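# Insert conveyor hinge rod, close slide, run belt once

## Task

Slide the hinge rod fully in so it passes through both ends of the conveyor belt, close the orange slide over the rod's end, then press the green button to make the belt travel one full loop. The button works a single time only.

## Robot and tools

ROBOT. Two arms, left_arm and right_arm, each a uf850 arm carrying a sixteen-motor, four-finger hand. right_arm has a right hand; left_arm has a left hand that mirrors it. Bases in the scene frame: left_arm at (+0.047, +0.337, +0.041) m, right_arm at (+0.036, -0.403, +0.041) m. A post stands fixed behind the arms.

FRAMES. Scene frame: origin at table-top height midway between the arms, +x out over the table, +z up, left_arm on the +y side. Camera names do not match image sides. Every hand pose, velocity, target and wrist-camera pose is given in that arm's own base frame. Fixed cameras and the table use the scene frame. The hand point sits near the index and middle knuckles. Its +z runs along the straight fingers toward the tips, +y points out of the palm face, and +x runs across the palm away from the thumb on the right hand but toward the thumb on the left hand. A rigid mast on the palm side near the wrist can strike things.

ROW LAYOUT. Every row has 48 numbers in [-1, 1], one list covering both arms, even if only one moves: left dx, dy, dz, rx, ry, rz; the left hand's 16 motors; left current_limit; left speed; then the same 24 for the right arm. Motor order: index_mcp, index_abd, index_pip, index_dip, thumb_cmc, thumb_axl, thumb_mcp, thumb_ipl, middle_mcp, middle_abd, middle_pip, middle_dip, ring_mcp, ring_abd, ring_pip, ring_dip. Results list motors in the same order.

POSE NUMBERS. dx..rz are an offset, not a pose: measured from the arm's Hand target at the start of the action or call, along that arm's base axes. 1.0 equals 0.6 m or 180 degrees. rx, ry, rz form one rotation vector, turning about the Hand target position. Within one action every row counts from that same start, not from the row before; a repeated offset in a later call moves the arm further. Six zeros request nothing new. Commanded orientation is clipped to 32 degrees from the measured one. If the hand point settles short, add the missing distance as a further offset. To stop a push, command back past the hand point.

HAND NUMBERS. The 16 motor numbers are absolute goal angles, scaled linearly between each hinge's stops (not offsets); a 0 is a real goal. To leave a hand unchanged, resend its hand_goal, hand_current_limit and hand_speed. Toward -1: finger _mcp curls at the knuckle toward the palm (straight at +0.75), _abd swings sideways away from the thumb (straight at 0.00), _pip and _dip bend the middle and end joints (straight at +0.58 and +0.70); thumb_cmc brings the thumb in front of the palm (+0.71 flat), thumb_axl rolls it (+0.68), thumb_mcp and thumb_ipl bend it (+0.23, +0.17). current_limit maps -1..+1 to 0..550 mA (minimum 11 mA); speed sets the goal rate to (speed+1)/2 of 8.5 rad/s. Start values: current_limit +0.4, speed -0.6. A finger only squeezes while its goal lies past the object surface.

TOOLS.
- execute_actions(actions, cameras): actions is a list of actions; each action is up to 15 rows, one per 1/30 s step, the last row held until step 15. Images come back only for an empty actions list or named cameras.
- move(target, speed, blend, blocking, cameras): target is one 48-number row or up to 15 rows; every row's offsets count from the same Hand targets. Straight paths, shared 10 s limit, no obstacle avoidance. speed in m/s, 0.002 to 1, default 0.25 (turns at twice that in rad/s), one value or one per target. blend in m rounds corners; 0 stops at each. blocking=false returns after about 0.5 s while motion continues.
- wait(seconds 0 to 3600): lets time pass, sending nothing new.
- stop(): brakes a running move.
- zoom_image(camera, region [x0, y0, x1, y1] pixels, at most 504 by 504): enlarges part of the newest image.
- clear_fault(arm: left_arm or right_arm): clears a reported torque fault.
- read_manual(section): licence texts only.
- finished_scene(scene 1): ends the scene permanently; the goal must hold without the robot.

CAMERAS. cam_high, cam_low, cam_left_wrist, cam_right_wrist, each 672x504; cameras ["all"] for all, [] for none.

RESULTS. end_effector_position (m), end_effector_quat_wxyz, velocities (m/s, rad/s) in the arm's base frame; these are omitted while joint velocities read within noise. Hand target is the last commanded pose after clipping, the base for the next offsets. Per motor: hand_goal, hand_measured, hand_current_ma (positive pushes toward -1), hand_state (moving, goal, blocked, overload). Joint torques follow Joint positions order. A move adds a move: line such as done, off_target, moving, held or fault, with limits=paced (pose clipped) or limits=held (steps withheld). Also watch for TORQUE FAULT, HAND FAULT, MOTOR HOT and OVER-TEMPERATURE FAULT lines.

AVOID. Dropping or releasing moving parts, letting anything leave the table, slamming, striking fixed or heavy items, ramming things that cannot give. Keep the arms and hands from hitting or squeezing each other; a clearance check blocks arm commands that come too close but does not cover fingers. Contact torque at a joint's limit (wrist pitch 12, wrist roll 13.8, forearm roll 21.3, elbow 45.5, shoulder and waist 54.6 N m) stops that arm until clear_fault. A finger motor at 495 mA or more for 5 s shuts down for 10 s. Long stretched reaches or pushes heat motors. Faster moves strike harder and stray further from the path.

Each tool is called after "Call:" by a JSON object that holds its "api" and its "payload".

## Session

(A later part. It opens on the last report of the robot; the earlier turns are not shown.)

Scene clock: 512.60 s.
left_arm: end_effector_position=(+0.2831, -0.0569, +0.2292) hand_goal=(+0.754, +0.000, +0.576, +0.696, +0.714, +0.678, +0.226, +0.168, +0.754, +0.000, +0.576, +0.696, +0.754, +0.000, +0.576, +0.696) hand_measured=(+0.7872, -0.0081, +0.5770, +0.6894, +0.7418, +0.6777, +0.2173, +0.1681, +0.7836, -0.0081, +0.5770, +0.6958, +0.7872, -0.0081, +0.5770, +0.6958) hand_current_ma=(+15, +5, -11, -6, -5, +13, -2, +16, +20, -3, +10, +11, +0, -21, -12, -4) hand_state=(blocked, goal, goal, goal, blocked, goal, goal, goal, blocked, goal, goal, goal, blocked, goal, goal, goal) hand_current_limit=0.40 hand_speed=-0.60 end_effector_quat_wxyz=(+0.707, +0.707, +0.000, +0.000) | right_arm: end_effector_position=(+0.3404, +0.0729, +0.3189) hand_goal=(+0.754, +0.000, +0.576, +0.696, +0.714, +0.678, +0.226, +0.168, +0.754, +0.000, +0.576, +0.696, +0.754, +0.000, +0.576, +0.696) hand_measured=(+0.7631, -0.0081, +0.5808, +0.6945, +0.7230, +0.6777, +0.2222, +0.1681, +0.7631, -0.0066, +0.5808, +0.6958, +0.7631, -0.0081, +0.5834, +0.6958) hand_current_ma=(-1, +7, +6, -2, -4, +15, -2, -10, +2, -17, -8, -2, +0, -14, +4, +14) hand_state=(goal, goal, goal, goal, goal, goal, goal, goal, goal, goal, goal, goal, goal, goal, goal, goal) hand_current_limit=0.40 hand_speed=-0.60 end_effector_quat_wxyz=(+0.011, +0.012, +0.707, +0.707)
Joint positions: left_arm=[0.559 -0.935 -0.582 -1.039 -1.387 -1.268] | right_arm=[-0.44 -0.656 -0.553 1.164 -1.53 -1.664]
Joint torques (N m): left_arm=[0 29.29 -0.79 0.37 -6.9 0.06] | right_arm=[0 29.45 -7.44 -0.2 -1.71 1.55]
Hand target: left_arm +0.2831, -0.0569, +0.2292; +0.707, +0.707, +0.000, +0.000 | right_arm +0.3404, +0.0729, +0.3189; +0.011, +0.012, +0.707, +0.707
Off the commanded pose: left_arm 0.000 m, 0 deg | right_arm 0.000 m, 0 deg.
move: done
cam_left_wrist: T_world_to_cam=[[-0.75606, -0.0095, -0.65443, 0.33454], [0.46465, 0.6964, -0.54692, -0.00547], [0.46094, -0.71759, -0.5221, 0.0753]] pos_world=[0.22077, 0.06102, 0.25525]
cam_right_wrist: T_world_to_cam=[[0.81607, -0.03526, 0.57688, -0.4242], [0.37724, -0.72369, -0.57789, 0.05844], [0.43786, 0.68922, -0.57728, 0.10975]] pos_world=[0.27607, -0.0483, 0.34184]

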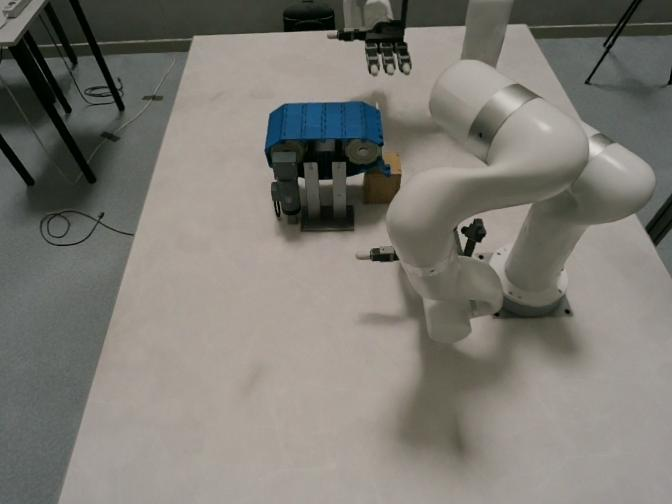

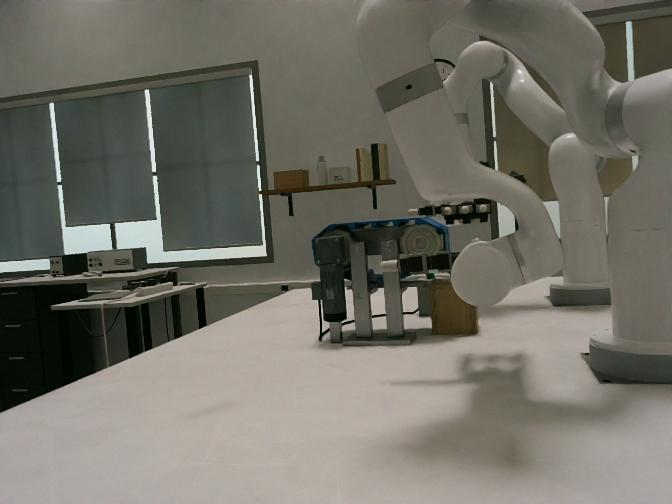

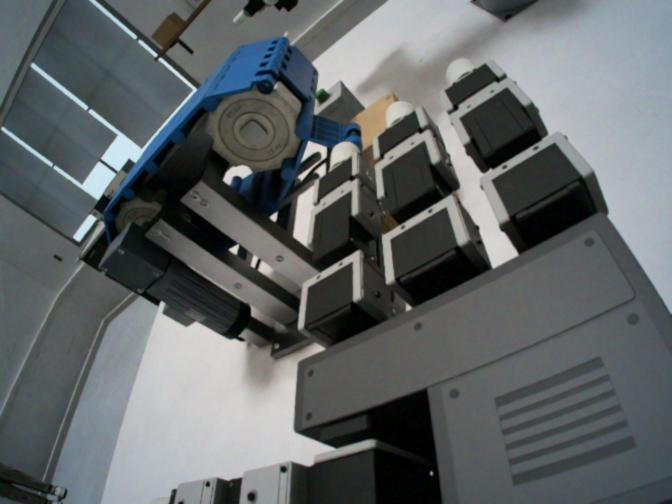

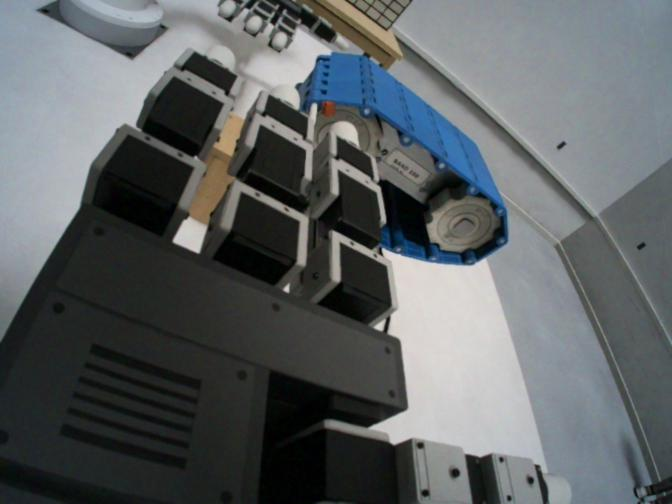

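Call:
{"api": "zoom_image", "payload": {"camera": "cam_right_wrist", "region": [280, 40, 420, 180]}}

Call:
{"api": "zoom_image", "payload": {"camera": "cam_left_wrist", "region": [200, 20, 400, 220]}}

Scaled by 3.600 from the camera's image (finer frame: 960x720).

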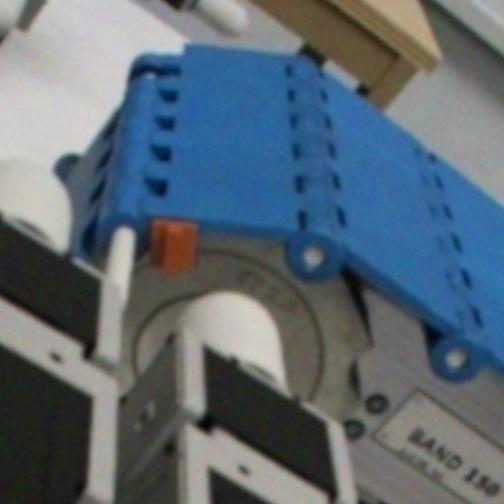

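Scaled by 2.520 from the camera's image (finer frame: 960x720).

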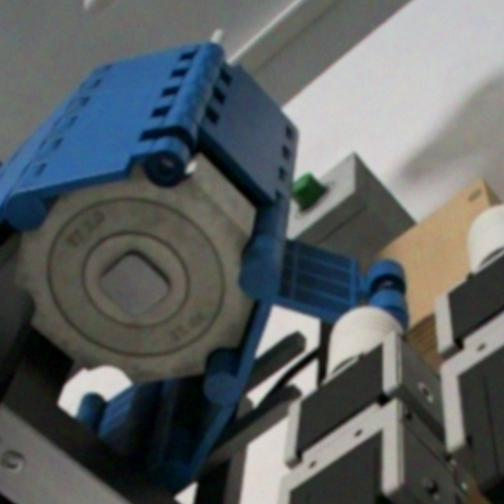

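Call:
{"api": "move", "payload": {"target": [0.0742,-0.05,-0.0672,0,0,0,0.754,0,0.576,0.696,0.714,0.678,0.226,0.168,-0.068,0,-0.883,-0.174,-0.068,0,-0.883,-0.174,0.4,-0.6,0,0,0,0,0,0,0.754,0,0.576,0.696,0.714,0.678,0.226,0.168,0.754,0,0.576,0.696,0.754,0,0.576,0.696,0.4,-0.6], "cameras": ["all"], "speed": 0.15}}

Call:
{"api": "zoom_image", "payload": {"camera": "cam_left_wrist", "region": [200, 20, 400, 220]}}

Scene clock: 555.93 s.
left_arm: end_effector_position=(+0.3276, -0.0869, +0.1889) hand_goal=(+0.754, +0.000, +0.576, +0.696, +0.714, +0.678, +0.226, +0.168, -0.068, +0.000, -0.882, -0.174, -0.068, +0.000, -0.882, -0.174) hand_measured=(+0.7896, -0.0023, +0.5770, +0.6958, +0.7418, +0.6777, +0.2173, +0.1681, -0.0304, -0.0081, -0.8871, -0.1693, -0.0244, -0.0081, -0.8858, -0.1706) hand_current_ma=(+15, +7, -9, +8, +2, +4, +5, +7, +8, +7, +7, +12, +0, -6, -28, -3) hand_state=(blocked, goal, goal, goal, blocked, goal, goal, goal, blocked, goal, goal, goal, blocked, goal, goal, goal) hand_current_limit=0.40 hand_speed=-0.60 end_effector_quat_wxyz=(+0.707, +0.707, +0.000, +0.000) | right_arm: end_effector_position=(+0.3404, +0.0729, +0.3189) hand_goal=(+0.754, +0.000, +0.576, +0.696, +0.714, +0.678, +0.226, +0.168, +0.754, +0.000, +0.576, +0.696, +0.754, +0.000, +0.576, +0.696) hand_measured=(+0.7631, -0.0081, +0.5821, +0.6958, +0.7230, +0.6777, +0.2222, +0.1681, +0.7631, -0.0066, +0.5808, +0.6958, +0.7643, -0.0081, +0.5834, +0.6958) hand_current_ma=(-5, +11, -5, -5, -10, -1, -17, -9, +11, +2, -10, -16, +1, -8, -5, +5) hand_state=(goal, goal, goal, goal, goal, goal, goal, goal, goal, goal, goal, goal, goal, goal, goal, goal) hand_current_limit=0.40 hand_speed=-0.60 end_effector_quat_wxyz=(+0.011, +0.012, +0.707, +0.707)
Joint positions: left_arm=[0.411 -1.058 -0.704 -1.182 -1.432 -1.243] | right_arm=[-0.44 -0.656 -0.553 1.164 -1.53 -1.664]
Joint torques (N m): left_arm=[0 31.84 -0.97 0.41 -1.52 0.06] | right_arm=[0 29.45 -7.44 -0.2 -1.71 -0.06]
Hand target: left_arm +0.3276, -0.0869, +0.1889; +0.707, +0.707, +0.000, +0.000 | right_arm +0.3404, +0.0729, +0.3189; +0.011, +0.012, +0.707, +0.707
Off the commanded pose: left_arm 0.000 m, 0 deg | right_arm 0.000 m, 0 deg.
move: done
cam_left_wrist: T_world_to_cam=[[-0.75609, -0.00955, -0.6544, 0.34146], [0.4646, 0.6964, -0.54697, -0.02733], [0.46094, -0.71759, -0.5221, 0.01217]] pos_world=[0.26527, 0.03102, 0.21485]
cam_right_wrist: T_world_to_cam=[[0.81607, -0.03526, 0.57688, -0.4242], [0.37724, -0.72369, -0.57789, 0.05844], [0.43786, 0.68922, -0.57728, 0.10975]] pos_world=[0.27607, -0.0483, 0.34184]

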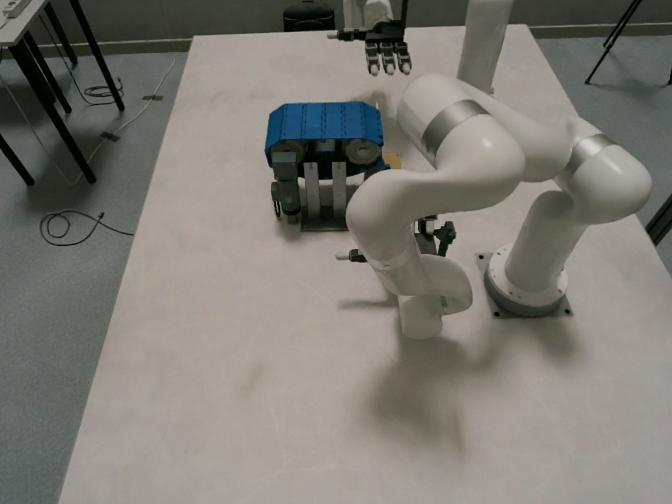

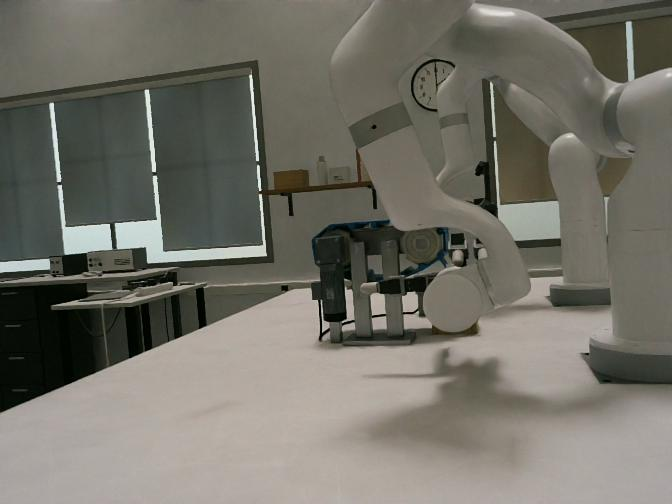

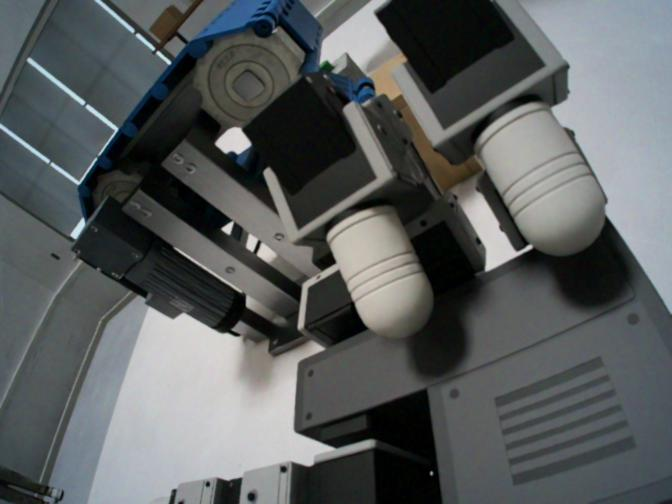

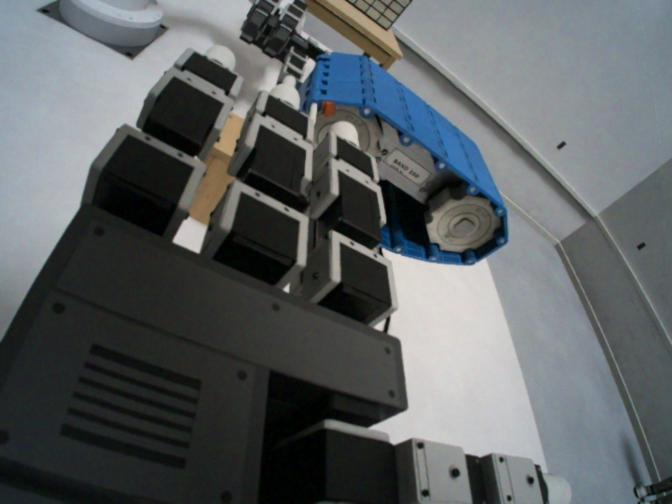

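Scaled by 2.520 from the camera's image (finer frame: 960x720).

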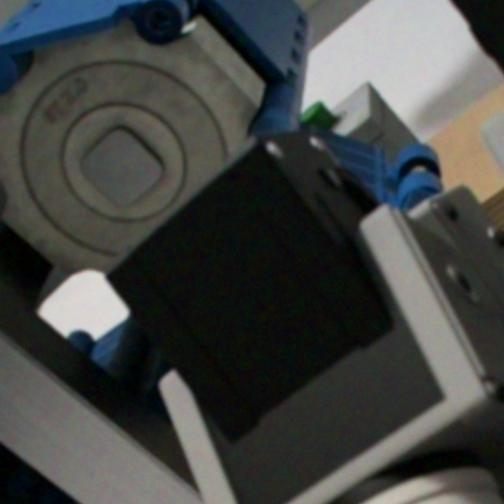

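Call:
{"api": "move", "payload": {"target": [0,0,0,0,0,0,0.754,0,0.576,0.696,0.714,0.678,0.226,0.168,0.9,0,-0.98,-0.6,0.9,0,-0.98,-0.6,0.4,-0.6,0,0,0,0,0,0,0.754,0,0.576,0.696,0.714,0.678,0.226,0.168,0.754,0,0.576,0.696,0.754,0,0.576,0.696,0.4,-0.6], "cameras": ["cam_left_wrist","cam_right_wrist"], "speed": 0.15}}

Call:
{"api": "zoom_image", "payload": {"camera": "cam_left_wrist", "region": [200, 20, 400, 220]}}

Scene clock: 583.03 s.
left_arm: end_effector_position=(+0.3276, -0.0869, +0.1889) hand_goal=(+0.754, +0.000, +0.576, +0.696, +0.714, +0.678, +0.226, +0.168, +0.900, +0.000, -0.980, -0.600, +0.900, +0.000, -0.980, -0.600) hand_measured=(+0.7896, -0.0023, +0.5770, +0.6958, +0.7418, +0.6767, +0.2173, +0.1681, +0.9271, -0.0081, -0.9820, -0.5999, +0.9295, -0.0081, -0.9808, -0.5961) hand_current_ma=(+17, +8, -5, -6, +4, -3, +24, +19, -3, +9, +22, +14, +0, -17, -23, -12) hand_state=(blocked, goal, goal, goal, blocked, goal, goal, goal, blocked, goal, goal, goal, blocked, goal, goal, goal) hand_current_limit=0.40 hand_speed=-0.60 end_effector_quat_wxyz=(+0.707, +0.707, +0.000, +0.000) | right_arm: end_effector_position=(+0.3404, +0.0729, +0.3189) hand_goal=(+0.754, +0.000, +0.576, +0.696, +0.714, +0.678, +0.226, +0.168, +0.754, +0.000, +0.576, +0.696, +0.754, +0.000, +0.576, +0.696) hand_measured=(+0.7631, -0.0066, +0.5808, +0.6971, +0.7230, +0.6767, +0.2232, +0.1681, +0.7631, -0.0066, +0.5821, +0.6958, +0.7643, -0.0081, +0.5821, +0.6958) hand_current_ma=(-6, -2, +5, -7, +1, +3, -13, -10, +4, -10, -23, -7, +5, -5, +1, +2) hand_state=(goal, goal, goal, goal, goal, goal, goal, goal, goal, goal, goal, goal, goal, goal, goal, goal) hand_current_limit=0.40 hand_speed=-0.60 end_effector_quat_wxyz=(+0.011, +0.012, +0.707, +0.707)
Joint positions: left_arm=[0.411 -1.058 -0.704 -1.182 -1.432 -1.243] | right_arm=[-0.44 -0.656 -0.553 1.164 -1.53 -1.664]
Joint torques (N m): left_arm=[0 31.82 -0.95 0.43 -1.56 0.06] | right_arm=[0 29.45 -7.44 -0.2 -1.71 -0.06]
Hand target: left_arm +0.3276, -0.0869, +0.1889; +0.707, +0.707, +0.000, +0.000 | right_arm +0.3404, +0.0729, +0.3189; +0.011, +0.012, +0.707, +0.707
Off the commanded pose: left_arm 0.000 m, 0 deg | right_arm 0.000 m, 0 deg.
move: done
cam_left_wrist: T_world_to_cam=[[-0.75609, -0.00955, -0.6544, 0.34146], [0.4646, 0.6964, -0.54697, -0.02733], [0.46094, -0.71759, -0.5221, 0.01217]] pos_world=[0.26527, 0.03102, 0.21485]
cam_right_wrist: T_world_to_cam=[[0.81607, -0.03526, 0.57688, -0.4242], [0.37721, -0.72375, -0.57784, 0.05844], [0.43789, 0.68917, -0.57732, 0.10975]] pos_world=[0.27607, -0.0483, 0.34184]

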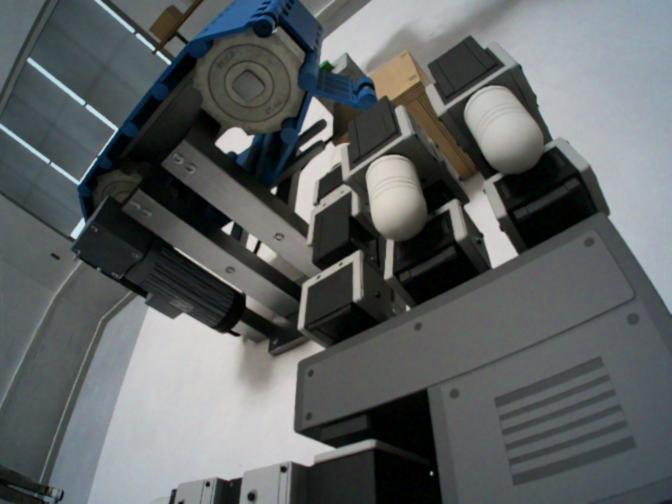

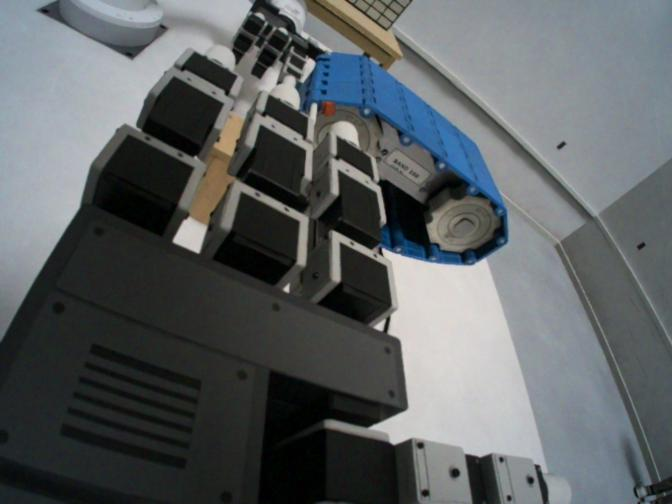

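Scaled by 2.520 from the camera's image (finer frame: 960x720).

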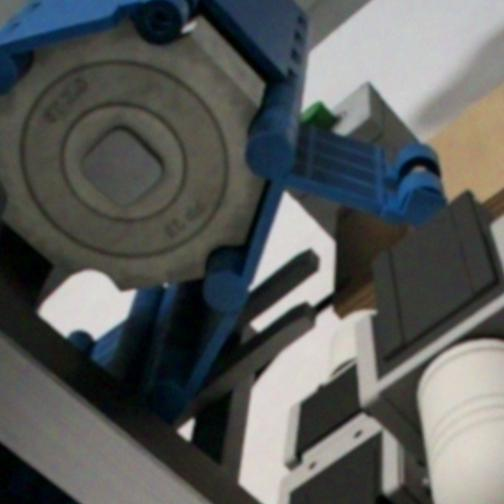

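Call:
{"api": "move", "payload": {"target": [0.0033,-0.1333,0.005,0,0,0,0.754,0,0.576,0.696,0.714,0.678,0.226,0.168,0.9,0,-0.98,-0.6,0.9,0,-0.98,-0.6,0.4,-0.6,0,0,0,0,0,0,0.754,0,0.576,0.696,0.714,0.678,0.226,0.168,0.754,0,0.576,0.696,0.754,0,0.576,0.696,0.4,-0.6], "cameras": ["cam_left_wrist","cam_right_wrist"], "speed": 0.05}}

Call:
{"api": "zoom_image", "payload": {"camera": "cam_left_wrist", "region": [200, 0, 400, 200]}}

Scene clock: 600.60 s.
left_arm: end_effector_position=(+0.3296, -0.1669, +0.1919) hand_goal=(+0.754, +0.000, +0.576, +0.696, +0.714, +0.678, +0.226, +0.168, +0.900, +0.000, -0.980, -0.600, +0.900, +0.000, -0.980, -0.600) hand_measured=(+0.7909, +0.0021, +0.5770, +0.6971, +0.7418, +0.6777, +0.2173, +0.1672, +0.9259, -0.0081, -0.9808, -0.5999, +0.9283, -0.0081, -0.9820, -0.5974) hand_current_ma=(+20, +17, -3, +10, +2, +5, +0, +6, +8, +18, +0, +5, +11, -15, -11, +14) hand_state=(blocked, goal, goal, goal, blocked, goal, goal, goal, blocked, goal, goal, goal, blocked, goal, goal, goal) hand_current_limit=0.40 hand_speed=-0.60 end_effector_quat_wxyz=(+0.707, +0.707, +0.000, +0.000) | right_arm: end_effector_position=(+0.3404, +0.0729, +0.3189) hand_goal=(+0.754, +0.000, +0.576, +0.696, +0.714, +0.678, +0.226, +0.168, +0.754, +0.000, +0.576, +0.696, +0.754, +0.000, +0.576, +0.696) hand_measured=(+0.7631, -0.0066, +0.5821, +0.6958, +0.7230, +0.6767, +0.2222, +0.1681, +0.7631, -0.0066, +0.5821, +0.6958, +0.7643, -0.0081, +0.5821, +0.6958) hand_current_ma=(+1, -2, -1, -7, -10, +9, -1, -9, +8, +3, -6, -7, -9, -15, +0, +1) hand_state=(goal, goal, goal, goal, goal, goal, goal, goal, goal, goal, goal, goal, goal, goal, goal, goal) hand_current_limit=0.40 hand_speed=-0.60 end_effector_quat_wxyz=(+0.011, +0.012, +0.707, +0.707)
Joint positions: left_arm=[0.171 -1.052 -0.653 -1.412 -1.505 -1.177] | right_arm=[-0.44 -0.656 -0.553 1.164 -1.53 -1.664]
Joint torques (N m): left_arm=[0 31.15 -0.4 0.58 -1.52 0.06] | right_arm=[0 29.45 -7.44 -0.2 -1.71 -0.06]
Hand target: left_arm +0.3296, -0.1669, +0.1919; +0.707, +0.707, +0.000, +0.000 | right_arm +0.3404, +0.0729, +0.3189; +0.011, +0.012, +0.707, +0.707
Off the commanded pose: left_arm 0.000 m, 0 deg | right_arm 0.000 m, 0 deg.
move: done
cam_left_wrist: T_world_to_cam=[[-0.75609, -0.00955, -0.6544, 0.34418], [0.4646, 0.6964, -0.54697, 0.02902], [0.46094, -0.71759, -0.5221, -0.04453]] pos_world=[0.26727, -0.04888, 0.21785]
cam_right_wrist: T_world_to_cam=[[0.81607, -0.03526, 0.57688, -0.4242], [0.37721, -0.72375, -0.57784, 0.05844], [0.43789, 0.68917, -0.57732, 0.10975]] pos_world=[0.27607, -0.0483, 0.34184]

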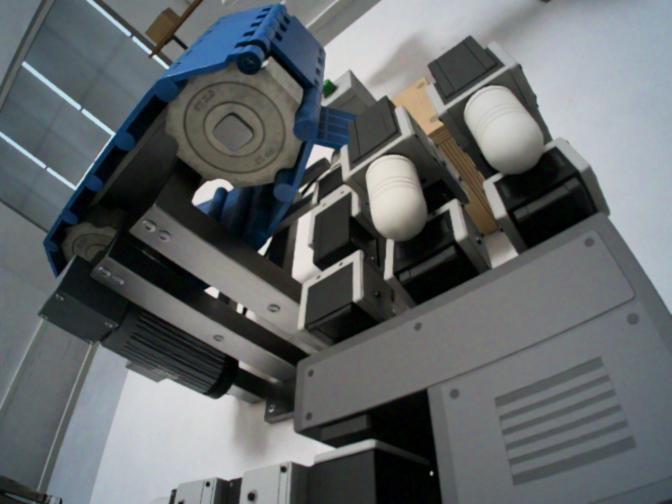

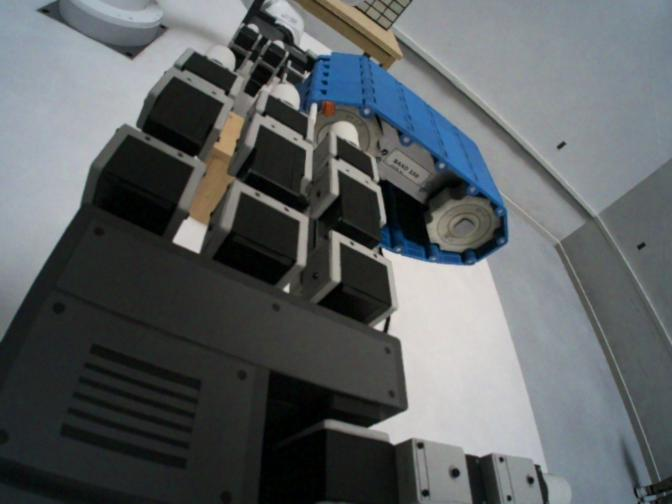

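Scaled by 2.520 from the camera's image (finer frame: 960x720).

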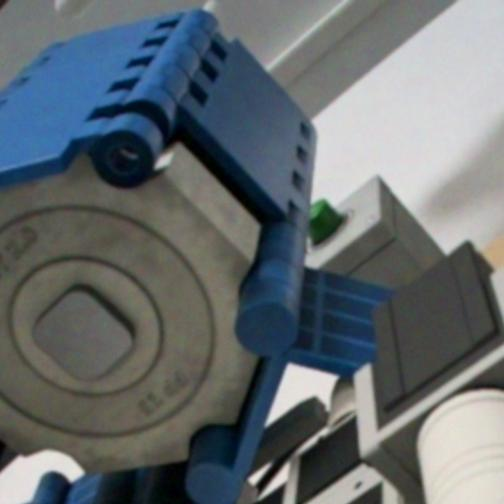

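Call:
{"api": "move", "payload": {"target": [[-0.0362,0,0.015,0,0,0,0.754,0,0.576,0.696,0.714,0.678,0.226,0.168,0.9,0,-0.98,-0.6,0.9,0,-0.98,-0.6,0.4,-0.6,0,0,0,0,0,0,0.754,0,0.576,0.696,0.714,0.678,0.226,0.168,0.754,0,0.576,0.696,0.754,0,0.576,0.696,0.4,-0.6],[-0.0573,0,0.0407,0,0,0,0.754,0,0.576,0.696,0.714,0.678,0.226,0.168,0.9,0,-0.98,-0.6,0.9,0,-0.98,-0.6,0.4,-0.6,0,0,0,0,0,0,0.754,0,0.576,0.696,0.714,0.678,0.226,0.168,0.754,0,0.576,0.696,0.754,0,0.576,0.696,0.4,-0.6]], "cameras": ["cam_left_wrist","cam_right_wrist"], "speed": 0.04, "blend": 0.005}}

Call:
{"api": "zoom_image", "payload": {"camera": "cam_left_wrist", "region": [200, 0, 400, 200]}}

Scene clock: 622.57 s.
left_arm: end_effector_position=(+0.2952, -0.1669, +0.2163) hand_goal=(+0.754, +0.000, +0.576, +0.696, +0.714, +0.678, +0.226, +0.168, +0.900, +0.000, -0.980, -0.600, +0.900, +0.000, -0.980, -0.600) hand_measured=(+0.7993, +0.0021, +0.5821, +0.6971, +0.7418, +0.6777, +0.2173, +0.1672, +0.9271, -0.0081, -0.9820, -0.5999, +0.9295, -0.0081, -0.9820, -0.5961) hand_current_ma=(+6, +4, +2, +1, +2, +8, +8, +1, -4, -9, -1, +21, -18, -32, -9, +7) hand_state=(blocked, goal, goal, goal, blocked, goal, goal, goal, blocked, goal, goal, goal, blocked, goal, goal, goal) hand_current_limit=0.40 hand_speed=-0.60 end_effector_quat_wxyz=(+0.707, +0.707, +0.000, +0.000) | right_arm: end_effector_position=(+0.3404, +0.0729, +0.3189) hand_goal=(+0.754, +0.000, +0.576, +0.696, +0.714, +0.678, +0.226, +0.168, +0.754, +0.000, +0.576, +0.696, +0.754, +0.000, +0.576, +0.696) hand_measured=(+0.7631, -0.0066, +0.5808, +0.6958, +0.7230, +0.6777, +0.2222, +0.1681, +0.7631, -0.0066, +0.5821, +0.6958, +0.7643, -0.0096, +0.5821, +0.6958) hand_current_ma=(+2, +8, +7, -9, -9, +12, -8, +3, -2, -2, -8, -4, -4, +1, -3, +9) hand_state=(goal, goal, goal, goal, goal, goal, goal, goal, goal, goal, goal, goal, goal, goal, goal, goal) hand_current_limit=0.40 hand_speed=-0.60 end_effector_quat_wxyz=(+0.011, +0.012, +0.707, +0.707)
Joint positions: left_arm=[0.192 -0.983 -0.541 -1.396 -1.49 -1.135] | right_arm=[-0.44 -0.656 -0.553 1.164 -1.53 -1.664]
Joint torques (N m): left_arm=[0 43.85 0.52 0.64 -1.5 1.84] | right_arm=[0 29.45 -7.44 -0.2 -1.71 -0.06]
Hand target: left_arm +0.2952, -0.1669, +0.2163; +0.707, +0.707, +0.000, +0.000 | right_arm +0.3404, +0.0729, +0.3189; +0.011, +0.012, +0.707, +0.707
Off the commanded pose: left_arm 0.000 m, 0 deg | right_arm 0.000 m, 0 deg.
move: done
cam_left_wrist: T_world_to_cam=[[-0.75609, -0.00955, -0.6544, 0.33413], [0.4646, 0.6964, -0.54697, 0.05835], [0.46094, -0.71759, -0.5221, -0.01593]] pos_world=[0.23287, -0.04888, 0.24225]
cam_right_wrist: T_world_to_cam=[[0.81607, -0.03526, 0.57688, -0.4242], [0.37721, -0.72375, -0.57784, 0.05844], [0.43789, 0.68917, -0.57732, 0.10975]] pos_world=[0.27607, -0.0483, 0.34184]

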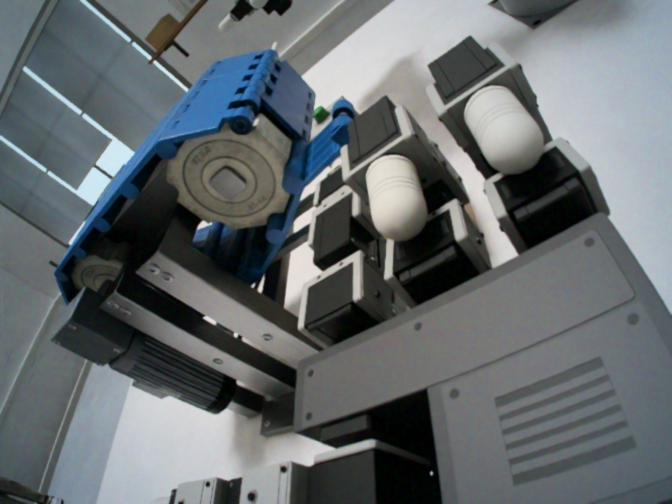

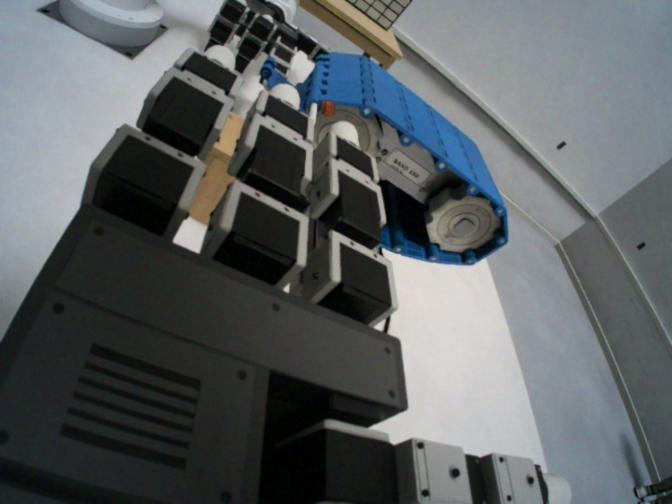

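Scaled by 2.520 from the camera's image (finer frame: 960x720).

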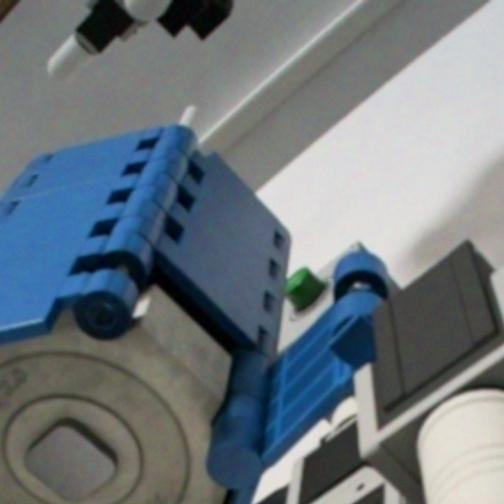

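Call:
{"api": "move", "payload": {"target": [[-0.0055,0,0.0327,0,0,0,0.754,0,0.576,0.696,0.714,0.678,0.226,0.168,0.9,0,-0.98,-0.6,0.9,0,-0.98,-0.6,0.4,-0.6,0,0,0,0,0,0,0.754,0,0.576,0.696,0.714,0.678,0.226,0.168,0.754,0,0.576,0.696,0.754,0,0.576,0.696,0.4,-0.6],[0.006,0,0.0638,0,0,0,0.754,0,0.576,0.696,0.714,0.678,0.226,0.168,0.9,0,-0.98,-0.6,0.9,0,-0.98,-0.6,0.4,-0.6,0,0,0,0,0,0,0.754,0,0.576,0.696,0.714,0.678,0.226,0.168,0.754,0,0.576,0.696,0.754,0,0.576,0.696,0.4,-0.6]], "cameras": ["cam_left_wrist","cam_right_wrist"], "speed": 0.04, "blend": 0.005}}

Call:
{"api": "zoom_image", "payload": {"camera": "cam_left_wrist", "region": [200, 0, 400, 200]}}

Scene clock: 641.57 s.
left_arm: end_effector_position=(+0.2988, -0.1669, +0.2546) hand_goal=(+0.754, +0.000, +0.576, +0.696, +0.714, +0.678, +0.226, +0.168, +0.900, +0.000, -0.980, -0.600, +0.900, +0.000, -0.980, -0.600) hand_measured=(+0.8005, -0.0096, +0.5821, +0.6958, +0.7418, +0.6767, +0.2163, +0.1681, +0.9259, -0.0081, -0.9820, -0.5999, +0.9295, -0.0081, -0.9808, -0.5961) hand_current_ma=(+25, -1, +5, +7, +13, +15, +7, +15, +12, -4, +17, +0, +2, -3, -10, +7) hand_state=(blocked, goal, goal, goal, blocked, goal, goal, goal, blocked, goal, goal, goal, blocked, goal, goal, goal) hand_current_limit=0.40 hand_speed=-0.60 end_effector_quat_wxyz=(+0.707, +0.707, +0.000, +0.000) | right_arm: end_effector_position=(+0.3404, +0.0729, +0.3189) hand_goal=(+0.754, +0.000, +0.576, +0.696, +0.714, +0.678, +0.226, +0.168, +0.754, +0.000, +0.576, +0.696, +0.754, +0.000, +0.576, +0.696) hand_measured=(+0.7631, -0.0066, +0.5821, +0.6958, +0.7230, +0.6777, +0.2222, +0.1681, +0.7631, -0.0066, +0.5808, +0.6958, +0.7643, -0.0096, +0.5821, +0.6958) hand_current_ma=(-8, +4, +4, +4, -10, -1, -8, -4, +4, -4, -3, -6, +4, -1, -3, +4) hand_state=(goal, goal, goal, goal, goal, goal, goal, goal, goal, goal, goal, goal, goal, goal, goal, goal) hand_current_limit=0.40 hand_speed=-0.60 end_effector_quat_wxyz=(+0.011, +0.012, +0.707, +0.707)
Joint positions: left_arm=[0.19 -0.852 -0.486 -1.393 -1.504 -1.211] | right_arm=[-0.44 -0.656 -0.553 1.164 -1.53 -1.664]
Joint torques (N m): left_arm=[0 40.77 -1.03 0.53 -1.54 0.06] | right_arm=[0 29.45 -7.44 -0.2 -1.71 -0.06]
Hand target: left_arm +0.2988, -0.1669, +0.2546; +0.707, +0.707, +0.000, +0.000 | right_arm +0.3404, +0.0729, +0.3189; +0.011, +0.012, +0.707, +0.707
Off the commanded pose: left_arm 0.000 m, 0 deg | right_arm 0.000 m, 0 deg.
move: done
cam_left_wrist: T_world_to_cam=[[-0.75609, -0.00955, -0.6544, 0.36192], [0.4646, 0.6964, -0.54697, 0.07763], [0.46094, -0.71759, -0.5221, 0.00241]] pos_world=[0.23647, -0.04888, 0.28055]
cam_right_wrist: T_world_to_cam=[[0.81607, -0.03526, 0.57688, -0.4242], [0.37721, -0.72375, -0.57784, 0.05844], [0.43789, 0.68917, -0.57732, 0.10975]] pos_world=[0.27607, -0.0483, 0.34184]

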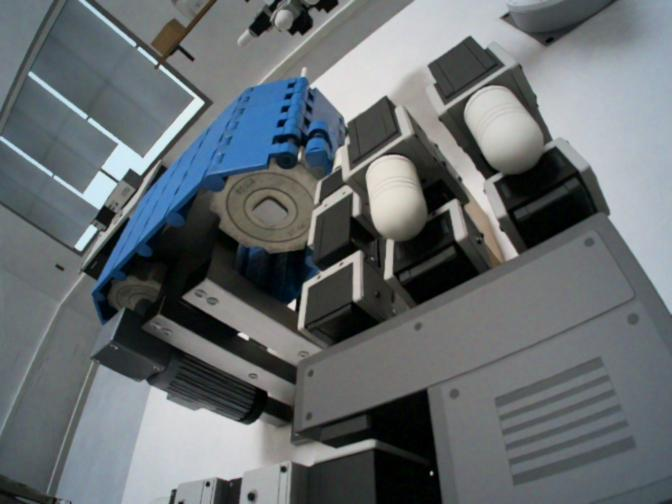

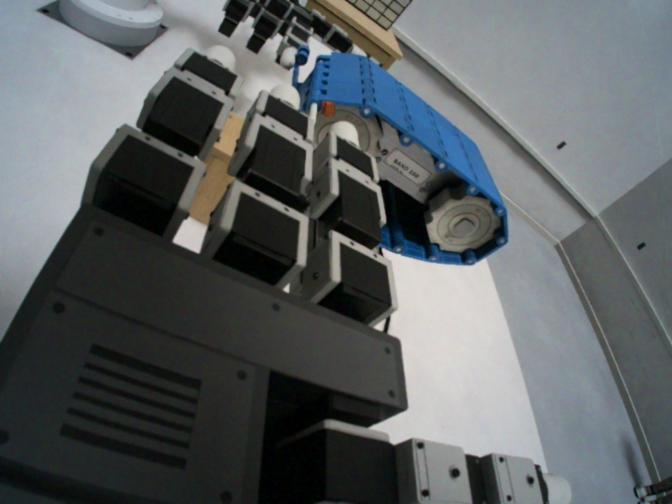

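Scaled by 2.520 from the camera's image (finer frame: 960x720).

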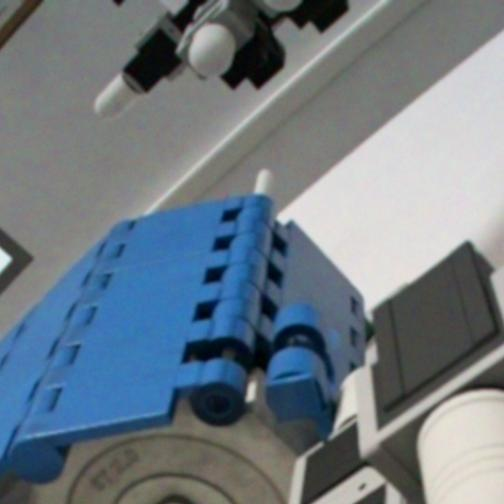

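Call:
{"api": "zoom_image", "payload": {"camera": "cam_left_wrist", "region": [250, 60, 370, 200]}}

Scaled by 3.600 from the camera's image (finer frame: 960x720).

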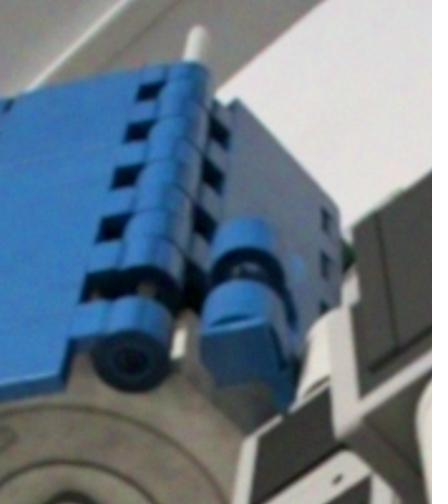

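Call:
{"api": "move", "payload": {"target": [0.0217,0,0.0192,0,0,0,0.754,0,0.576,0.696,0.714,0.678,0.226,0.168,0.9,0,-0.98,-0.6,0.9,0,-0.98,-0.6,0.4,-0.6,0,0,0,0,0,0,0.754,0,0.576,0.696,0.714,0.678,0.226,0.168,0.754,0,0.576,0.696,0.754,0,0.576,0.696,0.4,-0.6], "cameras": ["cam_left_wrist","cam_right_wrist"], "speed": 0.03}}

Call:
{"api": "zoom_image", "payload": {"camera": "cam_left_wrist", "region": [230, 80, 370, 240]}}

Call:
{"api": "zoom_image", "payload": {"camera": "cam_right_wrist", "region": [240, 20, 380, 180]}}

Scene clock: 661.80 s.
left_arm: end_effector_position=(+0.3118, -0.1669, +0.2661) hand_goal=(+0.754, +0.000, +0.576, +0.696, +0.714, +0.678, +0.226, +0.168, +0.900, +0.000, -0.980, -0.600, +0.900, +0.000, -0.980, -0.600) hand_measured=(+0.8005, -0.0096, +0.5821, +0.6958, +0.7418, +0.6767, +0.2173, +0.1681, +0.9271, -0.0081, -0.9820, -0.5999, +0.9295, -0.0081, -0.9820, -0.5961) hand_current_ma=(+31, +11, -2, -3, +9, +9, +11, -2, +3, -7, +8, +13, -2, -3, -17, +11) hand_state=(blocked, goal, goal, goal, blocked, goal, goal, goal, blocked, goal, goal, goal, blocked, goal, goal, goal) hand_current_limit=0.40 hand_speed=-0.60 end_effector_quat_wxyz=(+0.707, +0.707, +0.000, +0.000) | right_arm: end_effector_position=(+0.3404, +0.0729, +0.3189) hand_goal=(+0.754, +0.000, +0.576, +0.696, +0.714, +0.678, +0.226, +0.168, +0.754, +0.000, +0.576, +0.696, +0.754, +0.000, +0.576, +0.696) hand_measured=(+0.7643, -0.0066, +0.5821, +0.6971, +0.7230, +0.6777, +0.2222, +0.1672, +0.7631, -0.0052, +0.5808, +0.6958, +0.7655, -0.0081, +0.5834, +0.6958) hand_current_ma=(-4, +2, -3, +4, -10, -2, -9, -7, -10, -3, -14, -6, -7, -15, +3, -5) hand_state=(goal, goal, goal, goal, goal, goal, goal, goal, goal, goal, goal, goal, goal, goal, goal, goal) hand_current_limit=0.40 hand_speed=-0.60 end_effector_quat_wxyz=(+0.011, +0.012, +0.707, +0.707)
Joint positions: left_arm=[0.181 -0.812 -0.498 -1.397 -1.516 -1.261] | right_arm=[-0.44 -0.656 -0.553 1.164 -1.53 -1.664]
Joint torques (N m): left_arm=[0 27.78 -2.09 0.46 -1.57 0.06] | right_arm=[0 29.45 -7.44 -0.2 -1.71 -0.06]
Hand target: left_arm +0.3118, -0.1669, +0.2661; +0.707, +0.707, +0.000, +0.000 | right_arm +0.3404, +0.0729, +0.3189; +0.011, +0.012, +0.707, +0.707
Off the commanded pose: left_arm 0.000 m, 0 deg | right_arm 0.000 m, 0 deg.
move: done
cam_left_wrist: T_world_to_cam=[[-0.75609, -0.00955, -0.6544, 0.37927], [0.4646, 0.6964, -0.54697, 0.07788], [0.46094, -0.71759, -0.5221, 0.00242]] pos_world=[0.24947, -0.04888, 0.29205]
cam_right_wrist: T_world_to_cam=[[0.81607, -0.03526, 0.57688, -0.4242], [0.37721, -0.72375, -0.57784, 0.05844], [0.43789, 0.68917, -0.57732, 0.10975]] pos_world=[0.27607, -0.0483, 0.34184]

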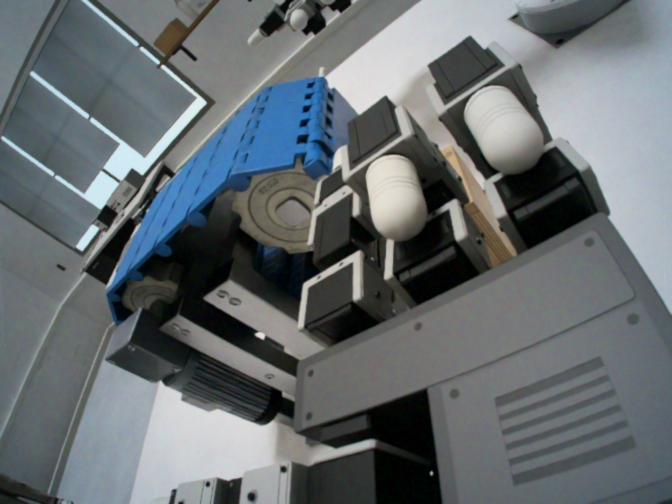

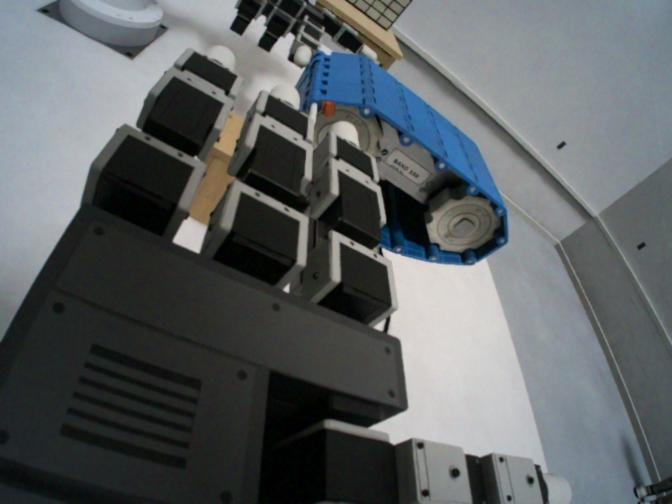

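Scaled by 3.150 from the camera's image (finer frame: 960x720).

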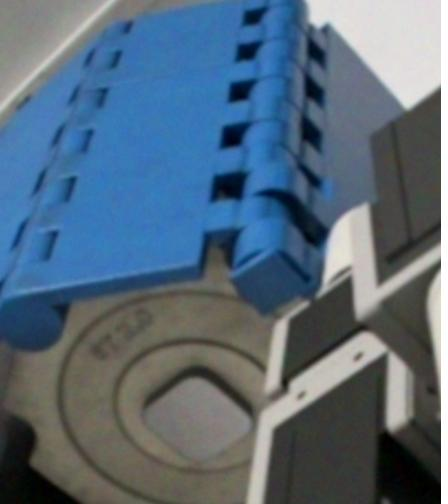

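Scaled by 3.150 from the camera's image (finer frame: 960x720).

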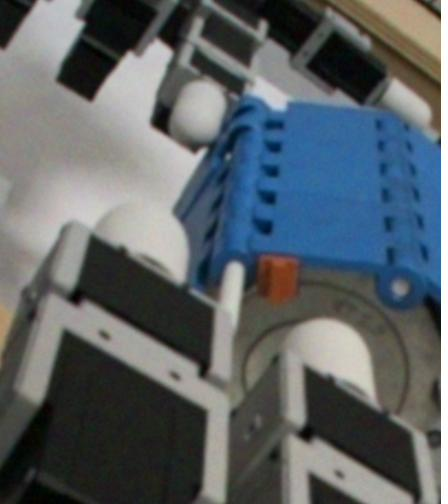

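Call:
{"api": "move", "payload": {"target": [0.0067,0,0.0017,0,0,0,0.754,0,0.576,0.696,0.714,0.678,0.226,0.168,0.9,0,-0.98,-0.6,0.9,0,-0.98,-0.6,0.4,-0.6,0,0,0,0,0,0,0.754,0,0.576,0.696,0.714,0.678,0.226,0.168,0.754,0,0.576,0.696,0.754,0,0.576,0.696,0.4,-0.6], "cameras": ["cam_left_wrist","cam_right_wrist"], "speed": 0.03}}

Call:
{"api": "zoom_image", "payload": {"camera": "cam_left_wrist", "region": [250, 80, 370, 200]}}

Call:
{"api": "zoom_image", "payload": {"camera": "cam_right_wrist", "region": [280, 30, 360, 130]}}

Scene clock: 671.07 s.
left_arm: end_effector_position=(+0.3158, -0.1669, +0.2671) hand_goal=(+0.754, +0.000, +0.576, +0.696, +0.714, +0.678, +0.226, +0.168, +0.900, +0.000, -0.980, -0.600, +0.900, +0.000, -0.980, -0.600) hand_measured=(+0.8017, -0.0272, +0.5834, +0.6958, +0.7418, +0.6777, +0.2173, +0.1681, +0.9259, -0.0081, -0.9820, -0.6012, +0.9295, -0.0081, -0.9820, -0.5961) hand_current_ma=(+8, -20, -2, +2, -13, +14, +22, +4, -1, +1, +2, +1, +6, -15, -20, +2) hand_state=(blocked, blocked, goal, goal, blocked, goal, goal, goal, blocked, goal, goal, goal, blocked, goal, goal, goal) hand_current_limit=0.40 hand_speed=-0.60 end_effector_quat_wxyz=(+0.707, +0.707, +0.000, +0.000) | right_arm: end_effector_position=(+0.3404, +0.0729, +0.3189) hand_goal=(+0.754, +0.000, +0.576, +0.696, +0.714, +0.678, +0.226, +0.168, +0.754, +0.000, +0.576, +0.696, +0.754, +0.000, +0.576, +0.696) hand_measured=(+0.7619, -0.0066, +0.5821, +0.6971, +0.7217, +0.6767, +0.2232, +0.1672, +0.7631, -0.0066, +0.5821, +0.6958, +0.7643, -0.0066, +0.5821, +0.6958) hand_current_ma=(+2, +9, +8, -3, -4, +7, -7, -2, +5, -2, -10, +5, +4, -4, +0, -1) hand_state=(goal, goal, goal, goal, goal, goal, goal, goal, goal, goal, goal, goal, goal, goal, goal, goal) hand_current_limit=0.40 hand_speed=-0.60 end_effector_quat_wxyz=(+0.011, +0.012, +0.707, +0.707)
Joint positions: left_arm=[0.179 -0.809 -0.505 -1.399 -1.518 -1.271] | right_arm=[-0.44 -0.656 -0.553 1.164 -1.53 -1.664]
Joint torques (N m): left_arm=[0 27.92 -2.31 0.44 -6.75 0.06] | right_arm=[0 29.45 -7.44 -0.2 -1.71 -0.06]
Hand target: left_arm +0.3158, -0.1669, +0.2671; +0.707, +0.707, +0.000, +0.000 | right_arm +0.3404, +0.0729, +0.3189; +0.011, +0.012, +0.707, +0.707
Off the commanded pose: left_arm 0.000 m, 0 deg | right_arm 0.000 m, 0 deg.
move: done
cam_left_wrist: T_world_to_cam=[[-0.75609, -0.00955, -0.6544, 0.38302], [0.4646, 0.6964, -0.54697, 0.07662], [0.46094, -0.71759, -0.5221, 0.00115]] pos_world=[0.25347, -0.04888, 0.29315]
cam_right_wrist: T_world_to_cam=[[0.81607, -0.03526, 0.57688, -0.4242], [0.37721, -0.72375, -0.57784, 0.05844], [0.43789, 0.68917, -0.57732, 0.10975]] pos_world=[0.27607, -0.0483, 0.34184]

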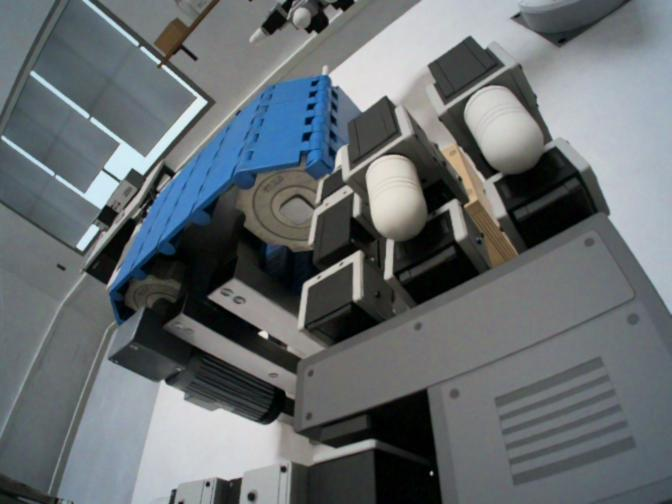

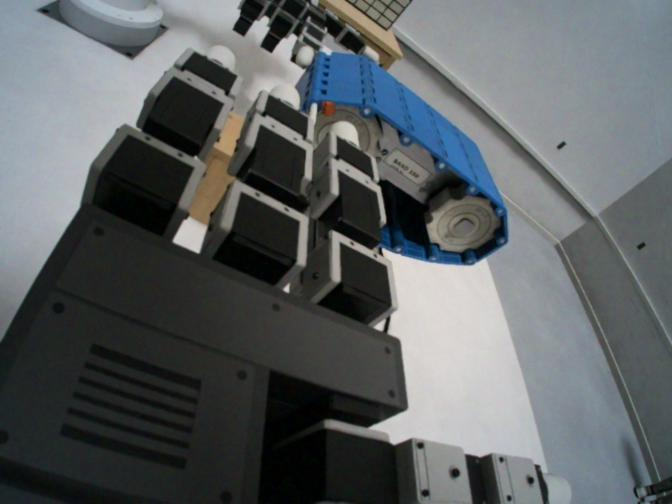

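Scaled by 4.200 from the camera's image (finer frame: 960x720).

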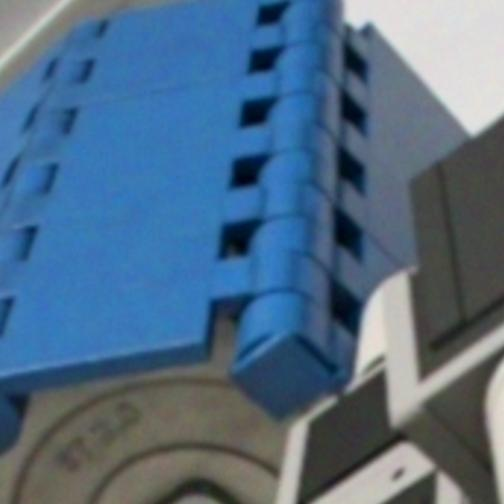

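Scaled by 5.040 from the camera's image (finer frame: 960x720).

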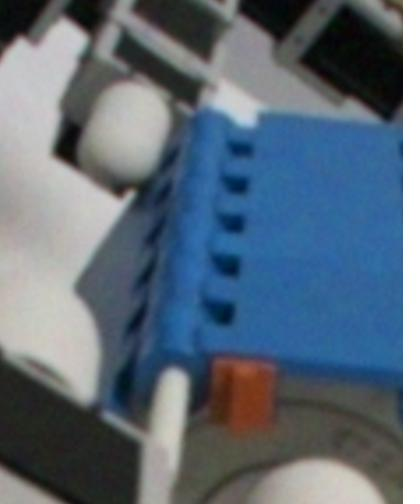

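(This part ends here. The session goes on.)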